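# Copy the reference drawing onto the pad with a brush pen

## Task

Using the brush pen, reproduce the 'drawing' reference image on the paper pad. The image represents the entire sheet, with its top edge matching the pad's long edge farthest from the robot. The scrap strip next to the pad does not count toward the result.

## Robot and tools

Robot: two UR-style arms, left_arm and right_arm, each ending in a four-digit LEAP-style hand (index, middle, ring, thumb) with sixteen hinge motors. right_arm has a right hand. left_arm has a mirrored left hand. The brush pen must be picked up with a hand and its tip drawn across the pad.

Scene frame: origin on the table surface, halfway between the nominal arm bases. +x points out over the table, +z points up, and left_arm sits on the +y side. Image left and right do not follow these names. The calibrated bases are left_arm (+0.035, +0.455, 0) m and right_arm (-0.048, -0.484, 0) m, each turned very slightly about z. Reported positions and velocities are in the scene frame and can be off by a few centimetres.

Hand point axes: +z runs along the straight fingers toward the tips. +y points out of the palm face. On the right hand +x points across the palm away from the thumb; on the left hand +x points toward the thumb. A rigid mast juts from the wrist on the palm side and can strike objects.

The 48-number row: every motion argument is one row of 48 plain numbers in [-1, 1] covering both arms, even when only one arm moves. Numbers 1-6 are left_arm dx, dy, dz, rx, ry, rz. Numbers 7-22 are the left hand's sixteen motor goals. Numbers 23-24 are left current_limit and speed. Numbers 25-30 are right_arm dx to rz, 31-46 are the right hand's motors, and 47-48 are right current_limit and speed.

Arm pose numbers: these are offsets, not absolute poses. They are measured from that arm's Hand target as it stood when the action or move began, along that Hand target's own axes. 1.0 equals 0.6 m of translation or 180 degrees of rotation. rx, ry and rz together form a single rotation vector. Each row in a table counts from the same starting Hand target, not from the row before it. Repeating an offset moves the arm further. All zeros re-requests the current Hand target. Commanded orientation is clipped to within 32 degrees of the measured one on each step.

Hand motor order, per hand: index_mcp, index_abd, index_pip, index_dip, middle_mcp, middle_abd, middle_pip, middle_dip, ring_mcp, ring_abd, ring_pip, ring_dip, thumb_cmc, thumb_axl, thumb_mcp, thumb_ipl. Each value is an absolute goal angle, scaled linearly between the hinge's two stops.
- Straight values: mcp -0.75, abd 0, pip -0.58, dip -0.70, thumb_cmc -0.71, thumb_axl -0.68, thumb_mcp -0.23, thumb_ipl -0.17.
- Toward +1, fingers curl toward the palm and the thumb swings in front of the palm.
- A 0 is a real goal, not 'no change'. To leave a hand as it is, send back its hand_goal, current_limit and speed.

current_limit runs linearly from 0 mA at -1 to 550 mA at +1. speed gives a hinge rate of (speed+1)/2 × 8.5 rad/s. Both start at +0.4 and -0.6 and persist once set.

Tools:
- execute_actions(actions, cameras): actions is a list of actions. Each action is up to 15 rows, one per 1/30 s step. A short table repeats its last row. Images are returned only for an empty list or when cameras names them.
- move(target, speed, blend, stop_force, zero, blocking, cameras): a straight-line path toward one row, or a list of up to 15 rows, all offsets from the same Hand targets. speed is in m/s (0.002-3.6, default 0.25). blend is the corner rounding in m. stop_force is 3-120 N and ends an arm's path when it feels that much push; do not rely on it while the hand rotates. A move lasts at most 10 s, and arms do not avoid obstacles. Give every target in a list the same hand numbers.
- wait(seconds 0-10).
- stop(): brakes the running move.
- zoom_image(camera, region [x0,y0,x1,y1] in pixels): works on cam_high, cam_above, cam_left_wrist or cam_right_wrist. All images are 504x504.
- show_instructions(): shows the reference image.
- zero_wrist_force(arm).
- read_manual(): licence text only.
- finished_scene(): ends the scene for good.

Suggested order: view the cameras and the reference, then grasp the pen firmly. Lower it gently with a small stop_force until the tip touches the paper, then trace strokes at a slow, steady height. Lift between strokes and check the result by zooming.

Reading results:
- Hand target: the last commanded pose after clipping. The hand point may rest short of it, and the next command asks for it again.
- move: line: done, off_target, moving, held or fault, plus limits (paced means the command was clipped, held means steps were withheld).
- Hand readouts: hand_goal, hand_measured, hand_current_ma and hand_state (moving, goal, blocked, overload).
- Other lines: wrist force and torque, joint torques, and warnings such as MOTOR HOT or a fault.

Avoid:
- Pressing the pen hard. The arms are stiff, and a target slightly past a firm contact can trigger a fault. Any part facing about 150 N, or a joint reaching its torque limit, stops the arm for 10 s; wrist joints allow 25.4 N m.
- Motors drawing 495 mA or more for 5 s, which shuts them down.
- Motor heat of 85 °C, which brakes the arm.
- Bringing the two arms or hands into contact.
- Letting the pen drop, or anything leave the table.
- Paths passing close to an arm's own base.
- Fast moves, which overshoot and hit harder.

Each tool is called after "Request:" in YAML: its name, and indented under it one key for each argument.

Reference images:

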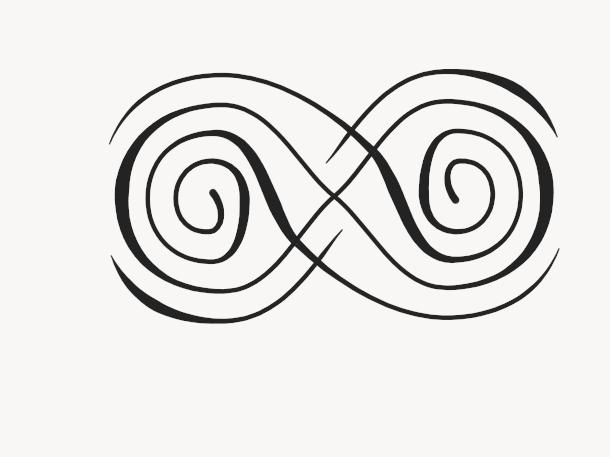

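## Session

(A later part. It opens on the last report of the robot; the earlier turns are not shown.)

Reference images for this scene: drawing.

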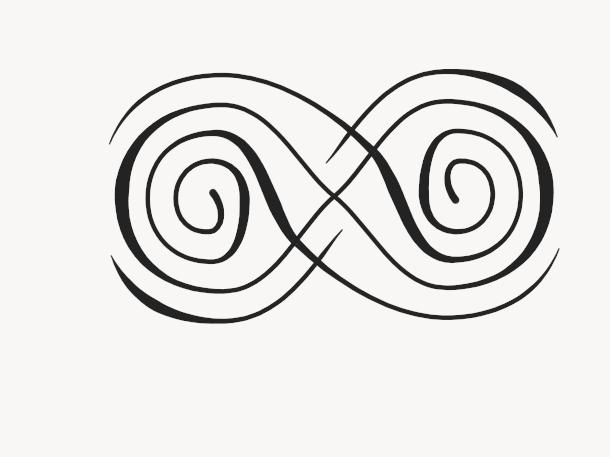

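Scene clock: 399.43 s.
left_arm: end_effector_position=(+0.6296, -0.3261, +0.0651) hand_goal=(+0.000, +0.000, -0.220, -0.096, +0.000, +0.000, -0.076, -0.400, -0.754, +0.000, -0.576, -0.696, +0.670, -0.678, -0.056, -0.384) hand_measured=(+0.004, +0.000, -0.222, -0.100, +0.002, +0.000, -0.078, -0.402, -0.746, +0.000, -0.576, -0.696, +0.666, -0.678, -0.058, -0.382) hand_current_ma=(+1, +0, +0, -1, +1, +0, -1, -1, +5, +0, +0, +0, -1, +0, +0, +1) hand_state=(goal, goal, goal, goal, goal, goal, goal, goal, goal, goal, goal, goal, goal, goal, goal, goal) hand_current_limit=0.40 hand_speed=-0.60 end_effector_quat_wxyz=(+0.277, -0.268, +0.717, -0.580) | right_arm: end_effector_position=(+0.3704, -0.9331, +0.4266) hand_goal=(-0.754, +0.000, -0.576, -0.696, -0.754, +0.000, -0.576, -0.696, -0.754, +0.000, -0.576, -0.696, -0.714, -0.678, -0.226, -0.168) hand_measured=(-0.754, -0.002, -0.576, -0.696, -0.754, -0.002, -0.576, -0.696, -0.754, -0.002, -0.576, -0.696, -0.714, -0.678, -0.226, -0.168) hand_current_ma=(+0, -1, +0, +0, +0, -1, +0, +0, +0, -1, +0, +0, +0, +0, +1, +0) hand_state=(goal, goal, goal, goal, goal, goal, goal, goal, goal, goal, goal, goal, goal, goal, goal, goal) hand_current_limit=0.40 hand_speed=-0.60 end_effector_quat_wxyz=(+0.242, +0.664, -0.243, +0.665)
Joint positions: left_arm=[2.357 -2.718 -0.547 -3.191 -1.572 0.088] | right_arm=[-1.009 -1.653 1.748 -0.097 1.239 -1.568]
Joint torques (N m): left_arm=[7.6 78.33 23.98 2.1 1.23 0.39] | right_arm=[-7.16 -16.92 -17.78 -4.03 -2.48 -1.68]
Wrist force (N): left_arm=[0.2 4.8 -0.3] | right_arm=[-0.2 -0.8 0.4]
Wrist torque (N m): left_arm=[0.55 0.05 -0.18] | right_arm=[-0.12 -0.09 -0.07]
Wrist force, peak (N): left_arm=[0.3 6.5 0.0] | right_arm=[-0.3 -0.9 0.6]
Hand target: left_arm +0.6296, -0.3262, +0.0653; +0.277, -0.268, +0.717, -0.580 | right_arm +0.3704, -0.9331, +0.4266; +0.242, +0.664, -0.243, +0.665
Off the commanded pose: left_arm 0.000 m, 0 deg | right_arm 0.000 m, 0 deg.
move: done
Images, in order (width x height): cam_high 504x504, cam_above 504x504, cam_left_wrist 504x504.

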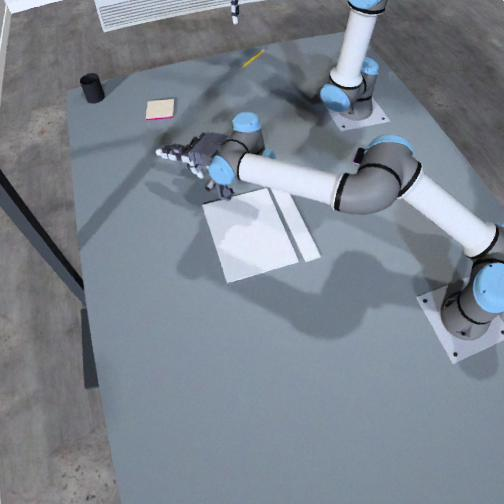

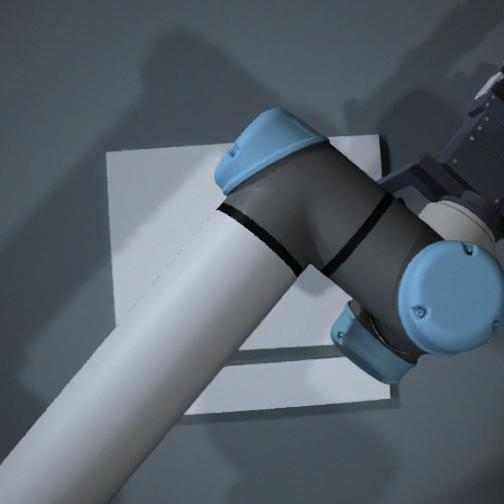

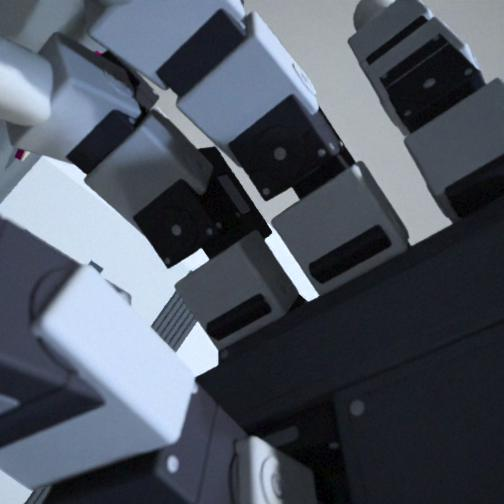

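Request:
zoom_image:
  camera: "cam_high"
  region: [190, 180, 250, 240]

Request:
zoom_image:
  camera: "cam_high"
  region: [260, 230, 340, 310]

Scaled by 8.400 from the camera's 504x504 image, which has a finer 720x720 frame.

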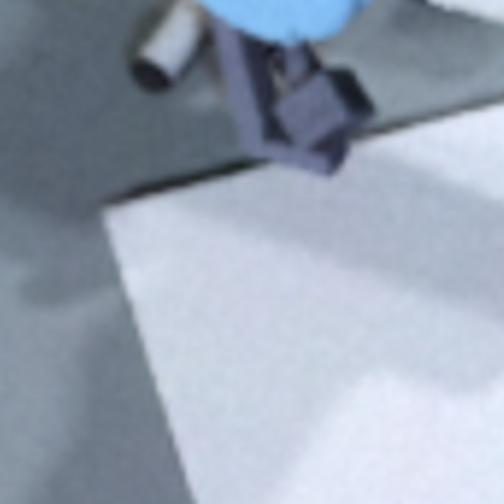

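Scaled by 6.300 from the camera's 504x504 image, which has a finer 720x720 frame.

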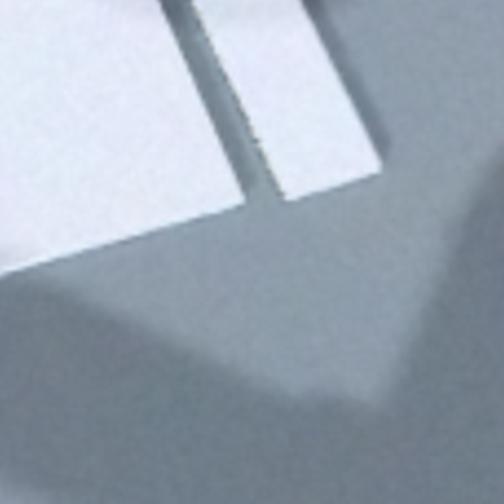

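Request:
move:
  target: [0.0027,0.0311,0.0055,0,0,0,-0.0003,0,-0.22,-0.096,-0.0003,0,-0.076,-0.4,-0.754,0,-0.576,-0.696,0.671,-0.677,-0.056,-0.384,0.4,-0.6,0,0,0,0,0,0,-0.754,0,-0.576,-0.696,-0.754,0,-0.576,-0.696,-0.754,0,-0.576,-0.696,-0.714,-0.678,-0.226,-0.168,0.4,-0.6]
  speed: 0.02
  stop_force: 3
  cameras: ["cam_high"]

Request:
zoom_image:
  camera: "cam_high"
  region: [190, 160, 250, 220]

Scene clock: 415.47 s.
left_arm: end_effector_position=(+0.6296, -0.3262, +0.0497) hand_goal=(+0.000, +0.000, -0.220, -0.096, +0.000, +0.000, -0.076, -0.400, -0.754, +0.000, -0.576, -0.696, +0.670, -0.678, -0.056, -0.384) hand_measured=(+0.002, +0.000, -0.220, -0.094, -0.002, +0.000, -0.074, -0.398, -0.746, +0.000, -0.576, -0.696, +0.666, -0.678, -0.056, -0.386) hand_current_ma=(+0, +0, +0, +0, +0, +0, +0, +1, +5, +0, +0, +0, -1, +0, +0, -1) hand_state=(goal, goal, goal, goal, goal, goal, goal, goal, goal, goal, goal, goal, goal, goal, goal, goal) hand_current_limit=0.40 hand_speed=-0.60 end_effector_quat_wxyz=(+0.277, -0.268, +0.717, -0.580) | right_arm: end_effector_position=(+0.3704, -0.9331, +0.4266) hand_goal=(-0.754, +0.000, -0.576, -0.696, -0.754, +0.000, -0.576, -0.696, -0.754, +0.000, -0.576, -0.696, -0.714, -0.678, -0.226, -0.168) hand_measured=(-0.754, -0.002, -0.576, -0.696, -0.754, -0.002, -0.576, -0.696, -0.754, -0.002, -0.576, -0.696, -0.714, -0.678, -0.226, -0.168) hand_current_ma=(+0, -1, +0, +0, +0, -1, +0, +0, +0, -1, +0, +0, +0, +0, +1, +0) hand_state=(goal, goal, goal, goal, goal, goal, goal, goal, goal, goal, goal, goal, goal, goal, goal, goal) hand_current_limit=0.40 hand_speed=-0.60 end_effector_quat_wxyz=(+0.242, +0.664, -0.243, +0.665)
Joint positions: left_arm=[2.357 -2.728 -0.568 -3.161 -1.572 0.088] | right_arm=[-1.009 -1.653 1.748 -0.097 1.239 -1.568]
Joint torques (N m): left_arm=[6.39 77.09 29.6 2.02 -0.26 -0.13] | right_arm=[-6.91 -16.88 -16.84 -3.97 -2.51 -1.78]
Wrist force (N): left_arm=[0.6 3.5 0.1] | right_arm=[0.0 -0.7 0.4]
Wrist torque (N m): left_arm=[0.48 0.00 -0.13] | right_arm=[-0.11 -0.11 -0.06]
Wrist force, peak (N): left_arm=[0.6 -5.7 -0.8] | right_arm=[-0.2 -0.9 0.5]
Hand target: left_arm +0.6296, -0.3262, +0.0497; +0.277, -0.268, +0.717, -0.580 (not the last commanded pose) | right_arm +0.3704, -0.9331, +0.4266; +0.242, +0.664, -0.243, +0.665
Off the commanded pose: left_arm 0.003 m, 0 deg | right_arm 0.000 m, 0 deg.
move: contact (left_arm)
Images, in order (width x height): cam_high 504x504.

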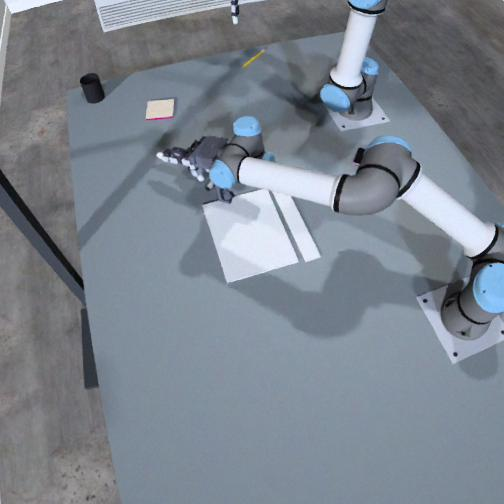

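Scaled by 8.400 from the camera's 504x504 image, which has a finer 720x720 frame.

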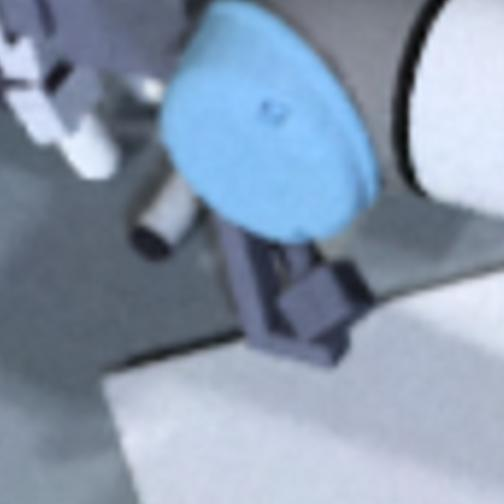

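Request:
move:
  target:
    - [0,0,0,0,0,0,0.1644,0,-0.1927,-0.2159,0.1918,0,-0.1431,-0.4391,-0.754,0,-0.576,-0.696,0.671,-0.677,0.1124,-0.384,0.4,-0.9,0,0,0,0,0,0,-0.754,0,-0.576,-0.696,-0.754,0,-0.576,-0.696,-0.754,0,-0.576,-0.696,-0.714,-0.678,-0.226,-0.168,0.4,-0.6]
    - [0,0,0,0,0,0,0.2329,0,-0.1927,-0.2159,0.2603,0,-0.1431,-0.4391,-0.754,0,-0.576,-0.696,0.671,-0.677,0.26,-0.384,0.4,-0.9,0,0,0,0,0,0,-0.754,0,-0.576,-0.696,-0.754,0,-0.576,-0.696,-0.754,0,-0.576,-0.696,-0.714,-0.678,-0.226,-0.168,0.4,-0.6]
  cameras: ["cam_high","cam_left_wrist"]

Request:
zoom_image:
  camera: "cam_high"
  region: [190, 160, 250, 220]

Scene clock: 425.93 s.
left_arm: end_effector_position=(+0.6297, -0.3262, +0.0497) hand_goal=(+0.232, +0.000, -0.192, -0.216, +0.260, +0.000, -0.144, -0.440, -0.754, +0.000, -0.576, -0.696, +0.670, -0.678, +0.260, -0.384) hand_measured=(+0.084, +0.000, -0.196, -0.196, +0.040, +0.000, -0.124, -0.410, -0.746, +0.000, -0.576, -0.696, +0.670, -0.678, +0.224, -0.390) hand_current_ma=(-385, +0, -2, +19, -385, +0, +17, +33, +5, +0, +0, +0, +0, +0, -71, -4) hand_state=(blocked, goal, goal, blocked, blocked, goal, goal, blocked, goal, goal, goal, goal, goal, goal, blocked, goal) hand_current_limit=0.40 hand_speed=-0.90 end_effector_quat_wxyz=(+0.277, -0.268, +0.717, -0.580) | right_arm: end_effector_position=(+0.3704, -0.9331, +0.4266) hand_goal=(-0.754, +0.000, -0.576, -0.696, -0.754, +0.000, -0.576, -0.696, -0.754, +0.000, -0.576, -0.696, -0.714, -0.678, -0.226, -0.168) hand_measured=(-0.754, -0.002, -0.576, -0.696, -0.754, -0.002, -0.576, -0.696, -0.754, -0.002, -0.576, -0.696, -0.714, -0.678, -0.226, -0.168) hand_current_ma=(+0, -1, +0, +0, +0, -1, +0, +0, +0, -1, +0, +0, +0, +0, +1, +0) hand_state=(goal, goal, goal, goal, goal, goal, goal, goal, goal, goal, goal, goal, goal, goal, goal, goal) hand_current_limit=0.40 hand_speed=-0.60 end_effector_quat_wxyz=(+0.242, +0.664, -0.243, +0.665)
Joint positions: left_arm=[2.357 -2.728 -0.568 -3.161 -1.572 0.088] | right_arm=[-1.009 -1.653 1.748 -0.097 1.239 -1.568]
Joint torques (N m): left_arm=[1.44 29.6 4.9 -4.83 -0.81 -0.02] | right_arm=[-6.12 -17.04 -16.32 -3.97 -2.43 -1.73]
Wrist force (N): left_arm=[0.1 -17.9 2.3] | right_arm=[-0.1 -0.7 0.4]
Wrist torque (N m): left_arm=[0.38 0.05 -0.04] | right_arm=[-0.10 -0.11 -0.06]
Wrist force, peak (N): left_arm=[0.5 -18.4 2.0] | right_arm=[-0.2 -0.9 0.5]
Hand target: left_arm +0.6296, -0.3262, +0.0497; +0.277, -0.268, +0.717, -0.580 | right_arm +0.3704, -0.9331, +0.4266; +0.242, +0.664, -0.243, +0.665
Off the commanded pose: left_arm 0.000 m, 0 deg | right_arm 0.000 m, 0 deg.
move: done
Images, in order (width x height): cam_high 504x504, cam_left_wrist 504x504.

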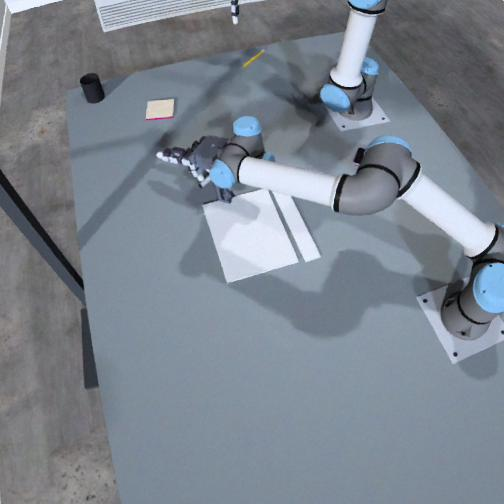

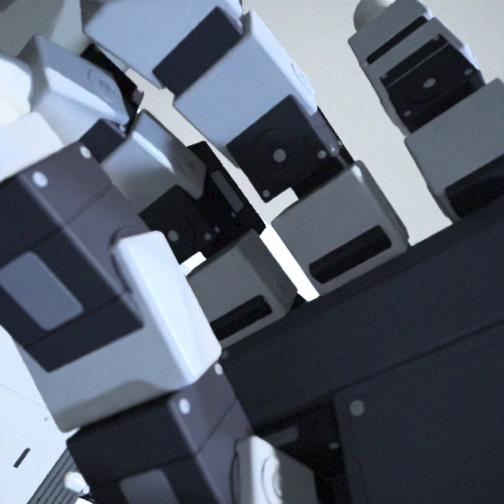

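Scaled by 8.400 from the camera's 504x504 image, which has a finer 720x720 frame.

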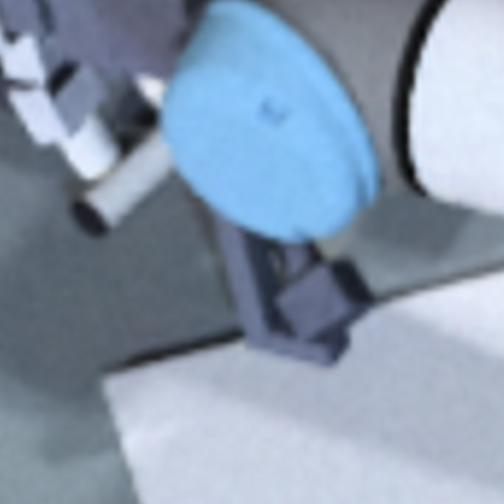

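Request:
move:
  target:
    - [0,-0.002,0,0,0,0,-0.0685,0,-0.22,-0.096,-0.0685,0,-0.076,-0.4,-0.754,0,-0.576,-0.696,0.671,-0.677,-0.079,-0.168,0.4,-0.85,0,0,0,0,0,0,-0.754,0,-0.576,-0.696,-0.754,0,-0.576,-0.696,-0.754,0,-0.576,-0.696,-0.714,-0.678,-0.226,-0.168,0.4,-0.6]
    - [0,-0.002,0,0,0,0,0.11,0,-0.22,-0.096,0.11,0,-0.076,-0.4,-0.754,0,-0.576,-0.696,0.671,-0.677,-0.079,-0.168,0.4,-0.85,0,0,0,0,0,0,-0.754,0,-0.576,-0.696,-0.754,0,-0.576,-0.696,-0.754,0,-0.576,-0.696,-0.714,-0.678,-0.226,-0.168,0.4,-0.6]
  cameras: ["cam_high","cam_left_wrist"]

Request:
zoom_image:
  camera: "cam_high"
  region: [190, 160, 250, 220]

Scene clock: 449.67 s.
left_arm: end_effector_position=(+0.6297, -0.3264, +0.0509) hand_goal=(+0.110, +0.000, -0.220, -0.096, +0.110, +0.000, -0.076, -0.400, -0.754, +0.000, -0.576, -0.696, +0.670, -0.678, -0.080, -0.168) hand_measured=(+0.110, +0.000, -0.222, -0.100, +0.110, +0.000, -0.078, -0.398, -0.746, +0.000, -0.576, -0.696, +0.670, -0.678, -0.056, -0.164) hand_current_ma=(+0, +0, -1, -1, +0, +0, -1, +0, +5, +0, +0, +0, +0, +0, +35, +2) hand_state=(goal, goal, goal, goal, goal, goal, goal, goal, goal, goal, goal, goal, goal, goal, blocked, goal) hand_current_limit=0.40 hand_speed=-0.85 end_effector_quat_wxyz=(+0.277, -0.268, +0.717, -0.580) | right_arm: end_effector_position=(+0.3704, -0.9331, +0.4266) hand_goal=(-0.754, +0.000, -0.576, -0.696, -0.754, +0.000, -0.576, -0.696, -0.754, +0.000, -0.576, -0.696, -0.714, -0.678, -0.226, -0.168) hand_measured=(-0.754, -0.002, -0.576, -0.696, -0.754, -0.002, -0.576, -0.696, -0.754, -0.002, -0.576, -0.696, -0.714, -0.678, -0.226, -0.168) hand_current_ma=(+0, -1, +0, +0, +0, -1, +0, +0, +0, -1, +0, +0, +0, +0, +1, +0) hand_state=(goal, goal, goal, goal, goal, goal, goal, goal, goal, goal, goal, goal, goal, goal, goal, goal) hand_current_limit=0.40 hand_speed=-0.60 end_effector_quat_wxyz=(+0.242, +0.664, -0.243, +0.665)
Joint positions: left_arm=[2.357 -2.728 -0.565 -3.164 -1.572 0.088] | right_arm=[-1.009 -1.653 1.748 -0.097 1.239 -1.568]
Joint torques (N m): left_arm=[-7.95 77.44 24.57 2.17 -1.04 -0.61] | right_arm=[-6.03 -17.64 -15.88 -4 -2.44 -1.75]
Wrist force (N): left_arm=[-0.3 3.9 -0.1] | right_arm=[-0.3 -0.5 0.2]
Wrist torque (N m): left_arm=[0.56 0.10 -0.21] | right_arm=[-0.07 -0.07 -0.08]
Wrist force, peak (N): left_arm=[0.5 -19.4 2.0] | right_arm=[-0.1 -1.0 0.4]
Hand target: left_arm +0.6297, -0.3264, +0.0509; +0.277, -0.268, +0.717, -0.580 | right_arm +0.3704, -0.9331, +0.4266; +0.242, +0.664, -0.243, +0.665
Off the commanded pose: left_arm 0.000 m, 0 deg | right_arm 0.000 m, 0 deg.
move: done
Images, in order (width x height): cam_high 504x504, cam_left_wrist 504x504.

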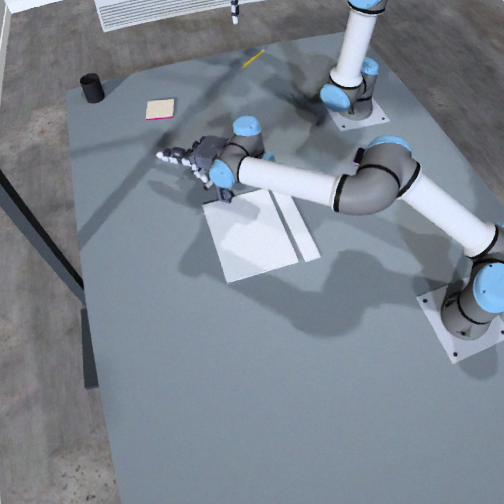

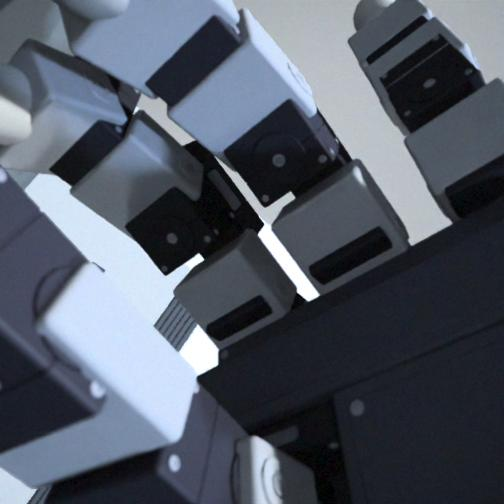

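Scaled by 8.400 from the camera's 504x504 image, which has a finer 720x720 frame.

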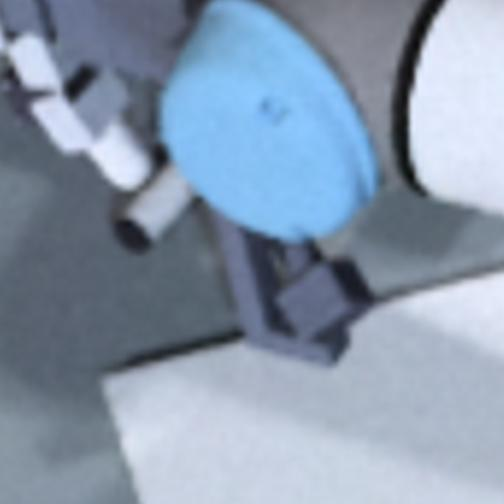

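Request:
move:
  target:
    - [0,0,0,0,0,0,0.164,0,-0.22,-0.096,0.164,0,-0.076,-0.4,-0.754,0,-0.576,-0.696,0.671,-0.677,-0.056,-0.168,0.4,-0.9,0,0,0,0,0,0,-0.754,0,-0.576,-0.696,-0.754,0,-0.576,-0.696,-0.754,0,-0.576,-0.696,-0.714,-0.678,-0.226,-0.168,0.4,-0.6]
    - [0,0,0,0,0,0,0.178,0,-0.22,-0.096,0.178,0,-0.076,-0.4,-0.754,0,-0.576,-0.696,0.671,-0.677,0.12,-0.168,0.4,-0.9,0,0,0,0,0,0,-0.754,0,-0.576,-0.696,-0.754,0,-0.576,-0.696,-0.754,0,-0.576,-0.696,-0.714,-0.678,-0.226,-0.168,0.4,-0.6]
  cameras: ["cam_high","cam_left_wrist"]

Request:
zoom_image:
  camera: "cam_high"
  region: [190, 160, 250, 220]

Scene clock: 458.40 s.
left_arm: end_effector_position=(+0.6297, -0.3264, +0.0509) hand_goal=(+0.178, +0.000, -0.220, -0.096, +0.178, +0.000, -0.076, -0.400, -0.754, +0.000, -0.576, -0.696, +0.670, -0.678, +0.120, -0.168) hand_measured=(+0.158, +0.000, -0.228, -0.100, +0.158, +0.000, -0.084, -0.400, -0.746, +0.000, -0.576, -0.696, +0.668, -0.678, +0.004, -0.186) hand_current_ma=(-18, +0, -4, -1, -20, +0, -3, +0, +5, +0, +0, +0, +0, +0, -385, -26) hand_state=(goal, goal, goal, goal, blocked, goal, goal, goal, goal, goal, goal, goal, goal, goal, blocked, goal) hand_current_limit=0.40 hand_speed=-0.90 end_effector_quat_wxyz=(+0.277, -0.268, +0.717, -0.580) | right_arm: end_effector_position=(+0.3704, -0.9331, +0.4266) hand_goal=(-0.754, +0.000, -0.576, -0.696, -0.754, +0.000, -0.576, -0.696, -0.754, +0.000, -0.576, -0.696, -0.714, -0.678, -0.226, -0.168) hand_measured=(-0.754, -0.002, -0.576, -0.696, -0.754, -0.002, -0.576, -0.696, -0.754, -0.002, -0.576, -0.696, -0.714, -0.678, -0.226, -0.168) hand_current_ma=(+0, -1, +0, +0, +0, -1, +0, +0, +0, -1, +0, +0, +0, +0, +1, +0) hand_state=(goal, goal, goal, goal, goal, goal, goal, goal, goal, goal, goal, goal, goal, goal, goal, goal) hand_current_limit=0.40 hand_speed=-0.60 end_effector_quat_wxyz=(+0.242, +0.664, -0.243, +0.665)
Joint positions: left_arm=[2.357 -2.728 -0.565 -3.164 -1.572 0.088] | right_arm=[-1.009 -1.653 1.748 -0.097 1.239 -1.568]
Joint torques (N m): left_arm=[-7.3 73.87 20.98 2.26 -0.99 -0.76] | right_arm=[-6.35 -16.53 -16.45 -3.96 -2.52 -1.79]
Wrist force (N): left_arm=[-0.7 0.7 -2.3] | right_arm=[-0.2 -0.5 0.4]
Wrist torque (N m): left_arm=[0.30 0.13 -0.21] | right_arm=[-0.09 -0.09 -0.07]
Wrist force, peak (N): left_arm=[-0.3 4.6 -0.6] | right_arm=[-0.4 -1.0 0.4]
Hand target: left_arm +0.6297, -0.3264, +0.0509; +0.277, -0.268, +0.717, -0.580 | right_arm +0.3704, -0.9331, +0.4266; +0.242, +0.664, -0.243, +0.665
Off the commanded pose: left_arm 0.000 m, 0 deg | right_arm 0.000 m, 0 deg.
move: done
Images, in order (width x height): cam_high 504x504, cam_left_wrist 504x504.

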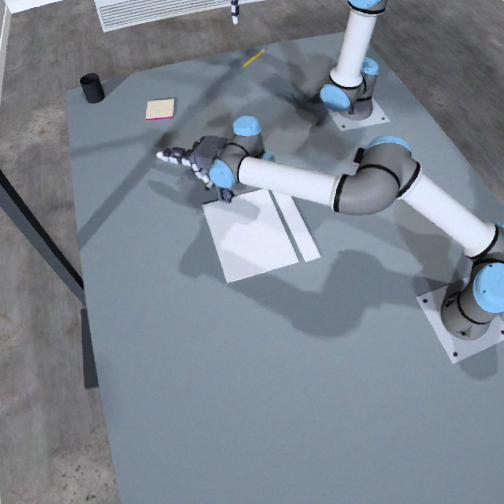

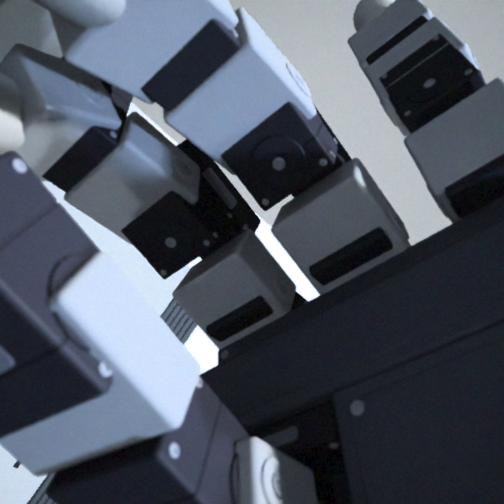

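Scaled by 8.400 from the camera's 504x504 image, which has a finer 720x720 frame.

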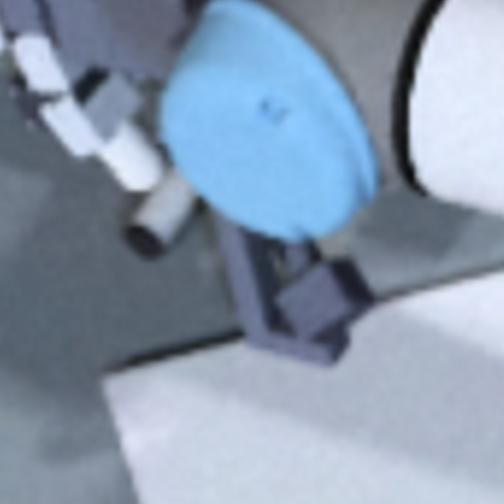

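Request:
move:
  target:
    - [0,0,0,0,0,0,0.21,0,-0.22,-0.096,0.21,0,-0.076,-0.4,-0.754,0,-0.576,-0.696,0.671,-0.677,0.12,-0.168,0.4,-0.9,0,0,0,0,0,0,-0.754,0,-0.576,-0.696,-0.754,0,-0.576,-0.696,-0.754,0,-0.576,-0.696,-0.714,-0.678,-0.226,-0.168,0.4,-0.6]
    - [-0.0072,-0.0818,-0.0145,0,0,0,0.21,0,-0.22,-0.096,0.21,0,-0.076,-0.4,-0.754,0,-0.576,-0.696,0.671,-0.677,0.12,-0.168,0.4,-0.9,0,0,0,0,0,0,-0.754,0,-0.576,-0.696,-0.754,0,-0.576,-0.696,-0.754,0,-0.576,-0.696,-0.714,-0.678,-0.226,-0.168,0.4,-0.6]
  cameras: ["cam_high","cam_above","cam_left_wrist"]
  speed: 0.05

Request:
zoom_image:
  camera: "cam_high"
  region: [180, 130, 260, 210]

Scene clock: 468.43 s.
left_arm: end_effector_position=(+0.6297, -0.3264, +0.1013) hand_goal=(+0.210, +0.000, -0.220, -0.096, +0.210, +0.000, -0.076, -0.400, -0.754, +0.000, -0.576, -0.696, +0.670, -0.678, +0.120, -0.168) hand_measured=(+0.160, +0.000, -0.236, -0.102, +0.158, +0.000, -0.092, -0.406, -0.746, +0.000, -0.576, -0.696, +0.668, -0.678, +0.010, -0.188) hand_current_ma=(-86, +0, -13, -2, -90, +0, -11, -3, +5, +0, +0, +0, +0, +0, -385, -29) hand_state=(blocked, goal, goal, goal, blocked, goal, goal, goal, goal, goal, goal, goal, goal, goal, blocked, blocked) hand_current_limit=0.40 hand_speed=-0.90 end_effector_quat_wxyz=(+0.277, -0.268, +0.717, -0.580) | right_arm: end_effector_position=(+0.3704, -0.9331, +0.4266) hand_goal=(-0.754, +0.000, -0.576, -0.696, -0.754, +0.000, -0.576, -0.696, -0.754, +0.000, -0.576, -0.696, -0.714, -0.678, -0.226, -0.168) hand_measured=(-0.754, -0.002, -0.576, -0.696, -0.754, -0.002, -0.576, -0.696, -0.754, -0.002, -0.576, -0.696, -0.714, -0.678, -0.226, -0.168) hand_current_ma=(+0, -1, +0, +0, +0, -1, +0, +0, +0, -1, +0, +0, +0, +0, +1, +0) hand_state=(goal, goal, goal, goal, goal, goal, goal, goal, goal, goal, goal, goal, goal, goal, goal, goal) hand_current_limit=0.40 hand_speed=-0.60 end_effector_quat_wxyz=(+0.242, +0.664, -0.243, +0.665)
Joint positions: left_arm=[2.357 -2.704 -0.483 -3.269 -1.572 0.088] | right_arm=[-1.009 -1.653 1.748 -0.097 1.239 -1.568]
Joint torques (N m): left_arm=[-6.89 50.64 13.08 2.69 -1.53 -0.56] | right_arm=[-5.92 -17.57 -15.98 -3.98 -2.57 -1.65]
Wrist force (N): left_arm=[-0.3 5.2 0.1] | right_arm=[0.1 -0.6 0.1]
Wrist torque (N m): left_arm=[0.60 0.12 -0.23] | right_arm=[-0.07 -0.12 -0.04]
Wrist force, peak (N): left_arm=[-0.3 5.4 -0.2] | right_arm=[-0.2 -0.9 0.4]
Hand target: left_arm +0.6297, -0.3264, +0.1009; +0.277, -0.268, +0.717, -0.580 | right_arm +0.3704, -0.9331, +0.4266; +0.242, +0.664, -0.243, +0.665
Off the commanded pose: left_arm 0.000 m, 0 deg | right_arm 0.000 m, 0 deg.
move: done
Images, in order (width x height): cam_high 504x504, cam_above 504x504, cam_left_wrist 504x504.

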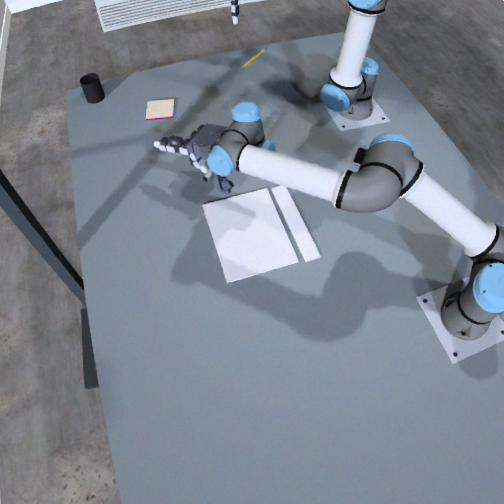

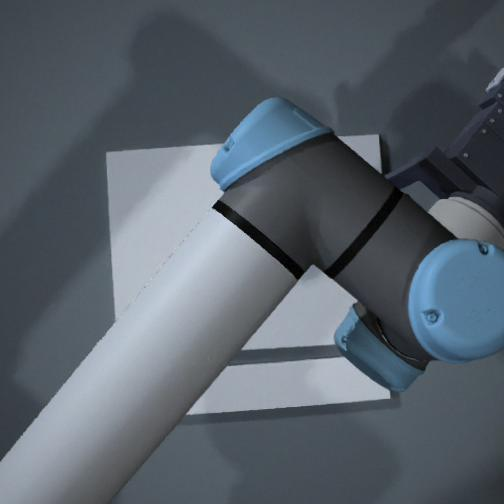

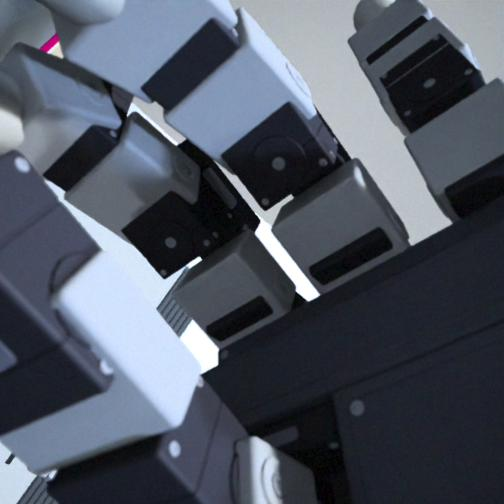

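Scaled by 6.300 from the camera's 504x504 image, which has a finer 720x720 frame.

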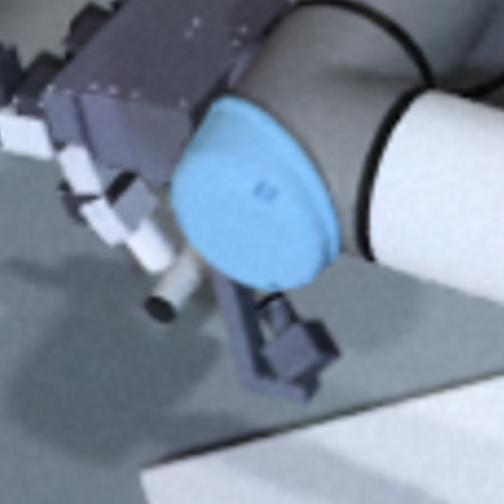

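Request:
move:
  target:
    - [-0.0162,-0.1593,-0.1478,0.008,-0.009,0.1,0.21,0,-0.22,-0.096,0.21,0,-0.076,-0.4,-0.754,0,-0.576,-0.696,0.671,-0.677,0.12,-0.168,0.4,-0.9,0,0,0,0,0,0,-0.754,0,-0.576,-0.696,-0.754,0,-0.576,-0.696,-0.754,0,-0.576,-0.696,-0.714,-0.678,-0.226,-0.168,0.4,-0.6]
    - [-0.0132,-0.1008,-0.5662,0.0403,-0.0467,0.4987,0.21,0,-0.22,-0.096,0.21,0,-0.076,-0.4,-0.754,0,-0.576,-0.696,0.671,-0.677,0.12,-0.168,0.4,-0.9,0,0,0,0,0,0,-0.754,0,-0.576,-0.696,-0.754,0,-0.576,-0.696,-0.754,0,-0.576,-0.696,-0.714,-0.678,-0.226,-0.168,0.4,-0.6]
  cameras: ["all"]
  speed: 0.25
  blend: 0.03

Request:
zoom_image:
  camera: "cam_high"
  region: [200, 120, 360, 280]

Scene clock: 498.87 s.
left_arm: end_effector_position=(+0.3982, -0.0995, +0.2198) hand_goal=(+0.210, +0.000, -0.220, -0.096, +0.210, +0.000, -0.076, -0.400, -0.754, +0.000, -0.576, -0.696, +0.670, -0.678, +0.120, -0.168) hand_measured=(+0.160, -0.004, -0.238, -0.102, +0.158, -0.004, -0.092, -0.406, -0.752, -0.002, -0.576, -0.696, +0.666, -0.678, +0.012, -0.188) hand_current_ma=(-86, -1, -14, -2, -90, -1, -12, -3, +0, +0, +0, +0, -1, +0, -385, -30) hand_state=(blocked, goal, goal, goal, blocked, goal, goal, goal, goal, goal, goal, goal, goal, goal, blocked, blocked) hand_current_limit=0.40 hand_speed=-0.90 end_effector_quat_wxyz=(+0.667, +0.294, +0.643, -0.237) | right_arm: end_effector_position=(+0.3704, -0.9331, +0.4266) hand_goal=(-0.754, +0.000, -0.576, -0.696, -0.754, +0.000, -0.576, -0.696, -0.754, +0.000, -0.576, -0.696, -0.714, -0.678, -0.226, -0.168) hand_measured=(-0.754, -0.002, -0.576, -0.696, -0.754, -0.002, -0.576, -0.696, -0.754, -0.002, -0.576, -0.696, -0.714, -0.678, -0.226, -0.168) hand_current_ma=(+0, -1, +0, +0, +0, -1, +0, +0, +0, -1, +0, +0, +0, +0, +1, +0) hand_state=(goal, goal, goal, goal, goal, goal, goal, goal, goal, goal, goal, goal, goal, goal, goal, goal) hand_current_limit=0.40 hand_speed=-0.60 end_effector_quat_wxyz=(+0.242, +0.664, -0.243, +0.665)
Joint positions: left_arm=[2.131 -1.907 -1.859 -2.516 -1.795 1.659] | right_arm=[-1.009 -1.653 1.748 -0.097 1.239 -1.568]
Joint torques (N m): left_arm=[7.45 20.67 17.54 2.02 1.28 1.37] | right_arm=[-5.62 -17.53 -15.87 -4.01 -2.44 -1.75]
Wrist force (N): left_arm=[2.8 1.6 -1.2] | right_arm=[-0.3 -0.9 0.5]
Wrist torque (N m): left_arm=[0.33 -0.18 0.16] | right_arm=[-0.15 -0.08 -0.08]
Wrist force, peak (N): left_arm=[-0.6 6.6 1.5] | right_arm=[-0.3 -0.9 0.5]
Hand target: left_arm +0.3983, -0.0995, +0.2196; +0.667, +0.294, +0.643, -0.237 | right_arm +0.3704, -0.9331, +0.4266; +0.242, +0.664, -0.243, +0.665
Off the commanded pose: left_arm 0.000 m, 0 deg | right_arm 0.000 m, 0 deg.
move: done

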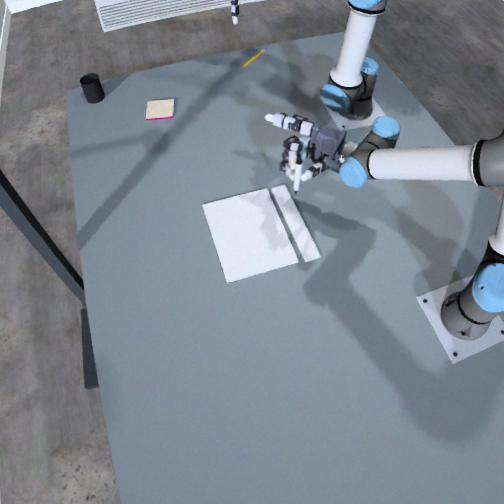

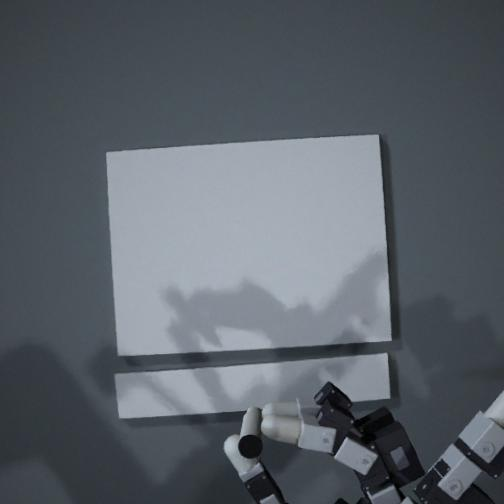

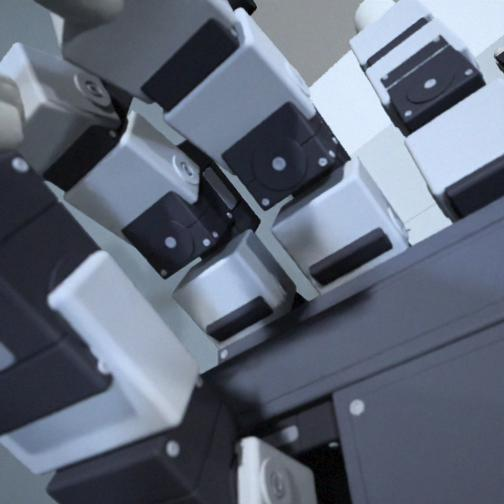

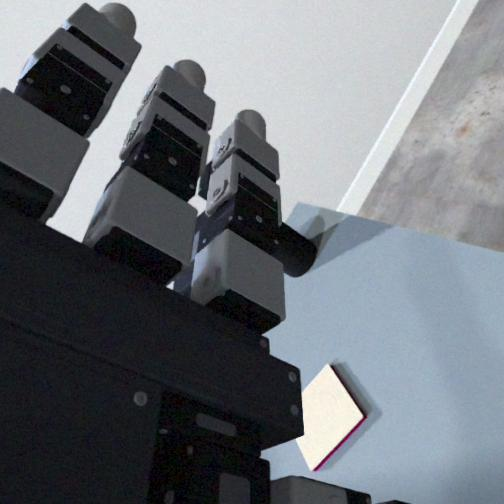

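Scaled by 3.150 from the camera's 504x504 image, which has a finer 720x720 frame.

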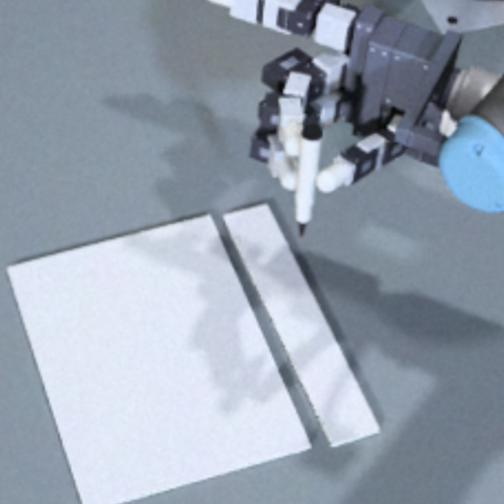

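Request:
move:
  target: [0.1909,-0.0167,0,0,0,0,0.21,0,-0.22,-0.096,0.21,0,-0.076,-0.4,-0.754,0,-0.576,-0.696,0.671,-0.677,0.12,-0.168,0.4,-0.9,0,0,0,0,0,0,-0.754,0,-0.576,-0.696,-0.754,0,-0.576,-0.696,-0.754,0,-0.576,-0.696,-0.714,-0.678,-0.226,-0.168,0.4,-0.6]
  cameras: ["cam_high","cam_above"]
  speed: 0.15

Request:
zoom_image:
  camera: "cam_above"
  region: [200, 340, 320, 460]

Request:
zoom_image:
  camera: "cam_high"
  region: [250, 160, 330, 240]

Scene clock: 515.23 s.
left_arm: end_effector_position=(+0.3984, -0.0994, +0.1047) hand_goal=(+0.210, +0.000, -0.220, -0.096, +0.210, +0.000, -0.076, -0.400, -0.754, +0.000, -0.576, -0.696, +0.670, -0.678, +0.120, -0.168) hand_measured=(+0.160, -0.004, -0.238, -0.102, +0.158, -0.004, -0.092, -0.406, -0.752, -0.002, -0.576, -0.696, +0.666, -0.678, +0.012, -0.188) hand_current_ma=(-86, -1, -14, -2, -90, -1, -12, -3, +0, +0, +0, +0, -1, +0, -385, -30) hand_state=(blocked, goal, goal, goal, blocked, goal, goal, goal, goal, goal, goal, goal, goal, goal, blocked, blocked) hand_current_limit=0.40 hand_speed=-0.90 end_effector_quat_wxyz=(+0.667, +0.294, +0.643, -0.237) | right_arm: end_effector_position=(+0.3704, -0.9331, +0.4266) hand_goal=(-0.754, +0.000, -0.576, -0.696, -0.754, +0.000, -0.576, -0.696, -0.754, +0.000, -0.576, -0.696, -0.714, -0.678, -0.226, -0.168) hand_measured=(-0.754, -0.002, -0.576, -0.696, -0.754, -0.002, -0.576, -0.696, -0.754, -0.002, -0.576, -0.696, -0.714, -0.678, -0.226, -0.168) hand_current_ma=(+0, -1, +0, +0, +0, -1, +0, +0, +0, -1, +0, +0, +0, +0, +1, +0) hand_state=(goal, goal, goal, goal, goal, goal, goal, goal, goal, goal, goal, goal, goal, goal, goal, goal) hand_current_limit=0.40 hand_speed=-0.60 end_effector_quat_wxyz=(+0.242, +0.664, -0.243, +0.665)
Joint positions: left_arm=[2.131 -2.106 -1.943 -2.234 -1.795 1.659] | right_arm=[-1.009 -1.653 1.748 -0.097 1.239 -1.568]
Joint torques (N m): left_arm=[6.53 37.21 23.27 2.72 1.2 1.27] | right_arm=[-5.73 -17.19 -16.27 -4.07 -2.42 -1.68]
Wrist force (N): left_arm=[2.4 1.6 -1.0] | right_arm=[-0.2 -0.7 0.4]
Wrist torque (N m): left_arm=[0.30 -0.14 0.07] | right_arm=[-0.11 -0.09 -0.07]
Wrist force, peak (N): left_arm=[4.4 1.4 -0.9] | right_arm=[0.0 -1.0 0.4]
Hand target: left_arm +0.3984, -0.0994, +0.1047; +0.667, +0.294, +0.643, -0.237 | right_arm +0.3704, -0.9331, +0.4266; +0.242, +0.664, -0.243, +0.665
Off the commanded pose: left_arm 0.000 m, 0 deg | right_arm 0.000 m, 0 deg.
move: done
Images, in order (width x height): cam_high 504x504, cam_above 504x504.

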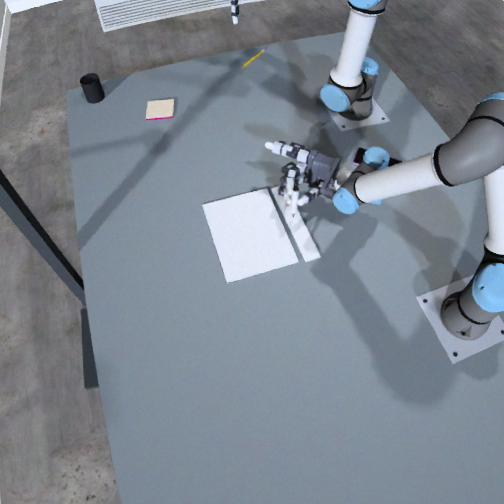

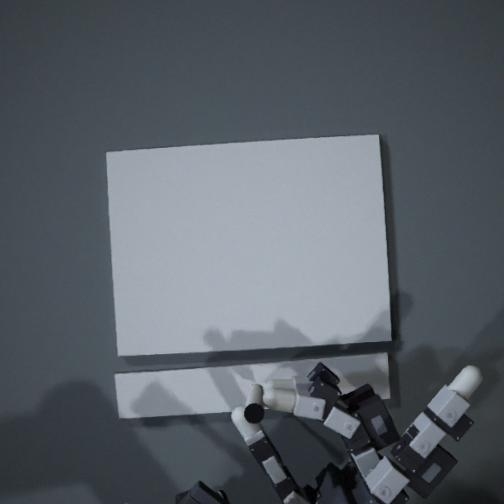

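Scaled by 4.200 from the camera's 504x504 image, which has a finer 720x720 frame.

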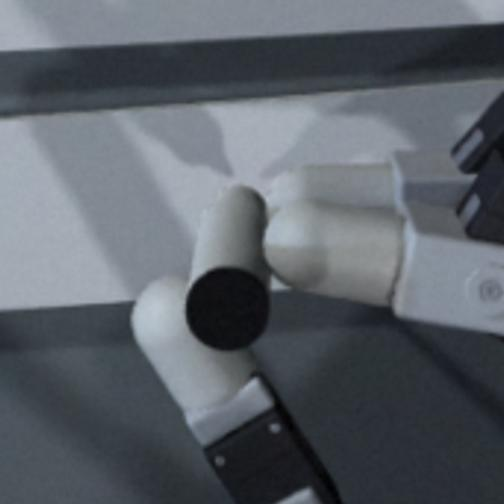

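Scaled by 6.300 from the camera's 504x504 image, which has a finer 720x720 frame.

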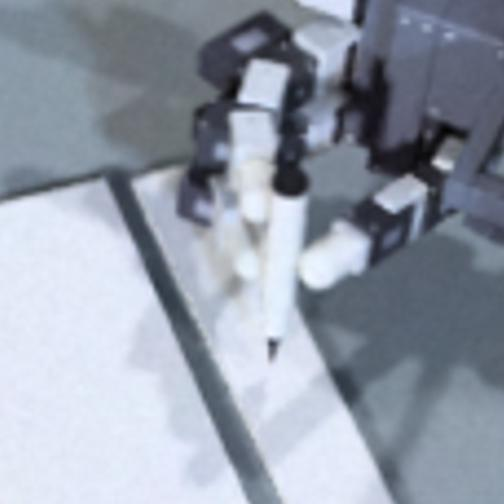

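Request:
move:
  target: [0.0042,0.144,-0.139,0,0,0,0.21,0,-0.22,-0.096,0.21,0,-0.076,-0.4,-0.754,0,-0.576,-0.696,0.671,-0.677,0.12,-0.168,0.4,-0.9,0,0,0,0,0,0,-0.754,0,-0.576,-0.696,-0.754,0,-0.576,-0.696,-0.754,0,-0.576,-0.696,-0.714,-0.678,-0.226,-0.168,0.4,-0.6]
  cameras: ["cam_above"]
  speed: 0.12

Request:
move:
  target: [0.0207,-0.2425,0.2315,0,0,0,0.21,0,-0.22,-0.096,0.21,0,-0.076,-0.4,-0.754,0,-0.576,-0.696,0.671,-0.677,0.12,-0.168,0.4,-0.9,0,0,0,0,0,0,-0.754,0,-0.576,-0.696,-0.754,0,-0.576,-0.696,-0.754,0,-0.576,-0.696,-0.714,-0.678,-0.226,-0.168,0.4,-0.6]
  cameras: ["cam_high","cam_above"]
  speed: 0.035
  stop_force: 4

Request:
zoom_image:
  camera: "cam_above"
  region: [100, 330, 340, 450]

Scene clock: 529.93 s.
left_arm: end_effector_position=(+0.3987, +0.0205, +0.1098) hand_goal=(+0.210, +0.000, -0.220, -0.096, +0.210, +0.000, -0.076, -0.400, -0.754, +0.000, -0.576, -0.696, +0.670, -0.678, +0.120, -0.168) hand_measured=(+0.160, -0.004, -0.238, -0.102, +0.158, -0.004, -0.092, -0.406, -0.754, -0.002, -0.576, -0.696, +0.666, -0.678, +0.012, -0.188) hand_current_ma=(-86, -1, -14, -2, -90, -1, -12, -3, +0, +0, +0, +0, -1, +0, -385, -31) hand_state=(blocked, goal, goal, goal, blocked, goal, goal, goal, goal, goal, goal, goal, goal, goal, blocked, blocked) hand_current_limit=0.40 hand_speed=-0.90 end_effector_quat_wxyz=(+0.667, +0.294, +0.643, -0.237) | right_arm: end_effector_position=(+0.3704, -0.9331, +0.4266) hand_goal=(-0.754, +0.000, -0.576, -0.696, -0.754, +0.000, -0.576, -0.696, -0.754, +0.000, -0.576, -0.696, -0.714, -0.678, -0.226, -0.168) hand_measured=(-0.754, -0.002, -0.576, -0.696, -0.754, -0.002, -0.576, -0.696, -0.754, -0.002, -0.576, -0.696, -0.714, -0.678, -0.226, -0.168) hand_current_ma=(+0, -1, +0, +0, +0, -1, +0, +0, +0, -1, +0, +0, +0, +0, +1, +0) hand_state=(goal, goal, goal, goal, goal, goal, goal, goal, goal, goal, goal, goal, goal, goal, goal, goal) hand_current_limit=0.40 hand_speed=-0.60 end_effector_quat_wxyz=(+0.242, +0.664, -0.243, +0.665)
Joint positions: left_arm=[2.319 -1.91 -2.274 -2.098 -1.607 1.659] | right_arm=[-1.009 -1.653 1.748 -0.097 1.239 -1.568]
Joint torques (N m): left_arm=[2.38 19.73 9.77 1.15 -0.29 -0.63] | right_arm=[-5.26 -17.79 -15.97 -4.02 -2.4 -1.76]
Wrist force (N): left_arm=[2.8 2.0 -1.0] | right_arm=[-0.2 -0.7 0.4]
Wrist torque (N m): left_arm=[0.32 -0.19 0.08] | right_arm=[-0.12 -0.09 -0.07]
Wrist force, peak (N): left_arm=[2.9 3.1 -1.8] | right_arm=[-0.4 -0.9 0.6]
Hand target: left_arm +0.3987, +0.0206, +0.1097; +0.667, +0.294, +0.643, -0.237 | right_arm +0.3704, -0.9331, +0.4266; +0.242, +0.664, -0.243, +0.665
Off the commanded pose: left_arm 0.000 m, 0 deg | right_arm 0.000 m, 0 deg.
move: done
Images, in order (width x height): cam_above 504x504.

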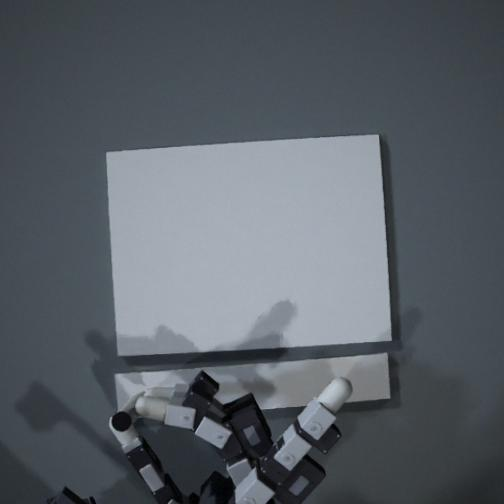

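Scene clock: 536.27 s.
left_arm: end_effector_position=(+0.3982, -0.1686, +0.0859) hand_goal=(+0.210, +0.000, -0.220, -0.096, +0.210, +0.000, -0.076, -0.400, -0.754, +0.000, -0.576, -0.696, +0.670, -0.678, +0.120, -0.168) hand_measured=(+0.160, -0.004, -0.238, -0.102, +0.158, -0.004, -0.092, -0.406, -0.754, -0.002, -0.576, -0.696, +0.666, -0.678, +0.012, -0.190) hand_current_ma=(-86, -1, -14, -2, -90, -1, -12, -3, +0, +0, +0, +0, -1, +0, -385, -31) hand_state=(blocked, goal, goal, goal, blocked, goal, goal, goal, goal, goal, goal, goal, goal, goal, blocked, blocked) hand_current_limit=0.40 hand_speed=-0.90 end_effector_quat_wxyz=(+0.667, +0.294, +0.643, -0.237) | right_arm: end_effector_position=(+0.3704, -0.9331, +0.4266) hand_goal=(-0.754, +0.000, -0.576, -0.696, -0.754, +0.000, -0.576, -0.696, -0.754, +0.000, -0.576, -0.696, -0.714, -0.678, -0.226, -0.168) hand_measured=(-0.754, -0.002, -0.576, -0.696, -0.754, -0.002, -0.576, -0.696, -0.754, -0.002, -0.576, -0.696, -0.714, -0.678, -0.226, -0.168) hand_current_ma=(+0, -1, +0, +0, +0, -1, +0, +0, +0, -1, +0, +0, +0, +0, +1, +0) hand_state=(goal, goal, goal, goal, goal, goal, goal, goal, goal, goal, goal, goal, goal, goal, goal, goal) hand_current_limit=0.40 hand_speed=-0.60 end_effector_quat_wxyz=(+0.242, +0.664, -0.243, +0.665)
Joint positions: left_arm=[2.059 -2.249 -1.736 -2.297 -1.867 1.659] | right_arm=[-1.009 -1.653 1.748 -0.097 1.239 -1.568]
Joint torques (N m): left_arm=[5 54.44 8.16 2.86 0.73 1.18] | right_arm=[-5.65 -17.73 -16.13 -3.82 -2.37 -1.76]
Wrist force (N): left_arm=[3.0 1.3 -1.8] | right_arm=[-0.1 -0.5 0.3]
Wrist torque (N m): left_arm=[0.38 -0.27 0.08] | right_arm=[-0.08 -0.11 -0.06]
Wrist force, peak (N): left_arm=[3.1 2.2 -1.2] | right_arm=[-0.2 -0.9 0.3]
Hand target: left_arm +0.3982, -0.1686, +0.0860; +0.667, +0.294, +0.643, -0.237 (not the last commanded pose) | right_arm +0.3704, -0.9331, +0.4266; +0.242, +0.664, -0.243, +0.665
Off the commanded pose: left_arm 0.011 m, 0 deg | right_arm 0.000 m, 0 deg.
move: held (left_arm; a check stopped the path); limits=held
pose unreachable (left arm): on one or more control steps of this call, first in action 0 (counted from 0), this arm could not follow its commanded pose, so it was not sent that pose on those steps. It may still have moved: this result reports where it is.
cause: moving toward the commanded pose would bring two parts of the arm too close to each other (joints 4 (wrist 1) to 6 (wrist 3) lie between them).
Images, in order (width x height): cam_high 504x504, cam_above 504x504.

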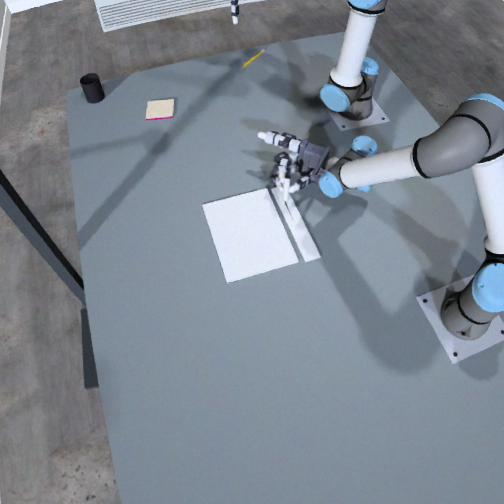

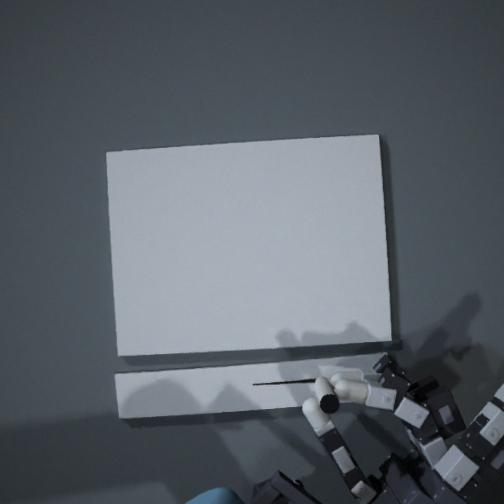

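Scaled by 2.100 from the camera's 504x504 image, which has a finer 720x720 frame.

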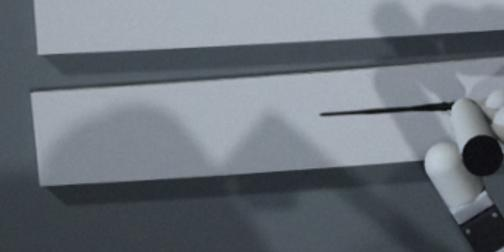

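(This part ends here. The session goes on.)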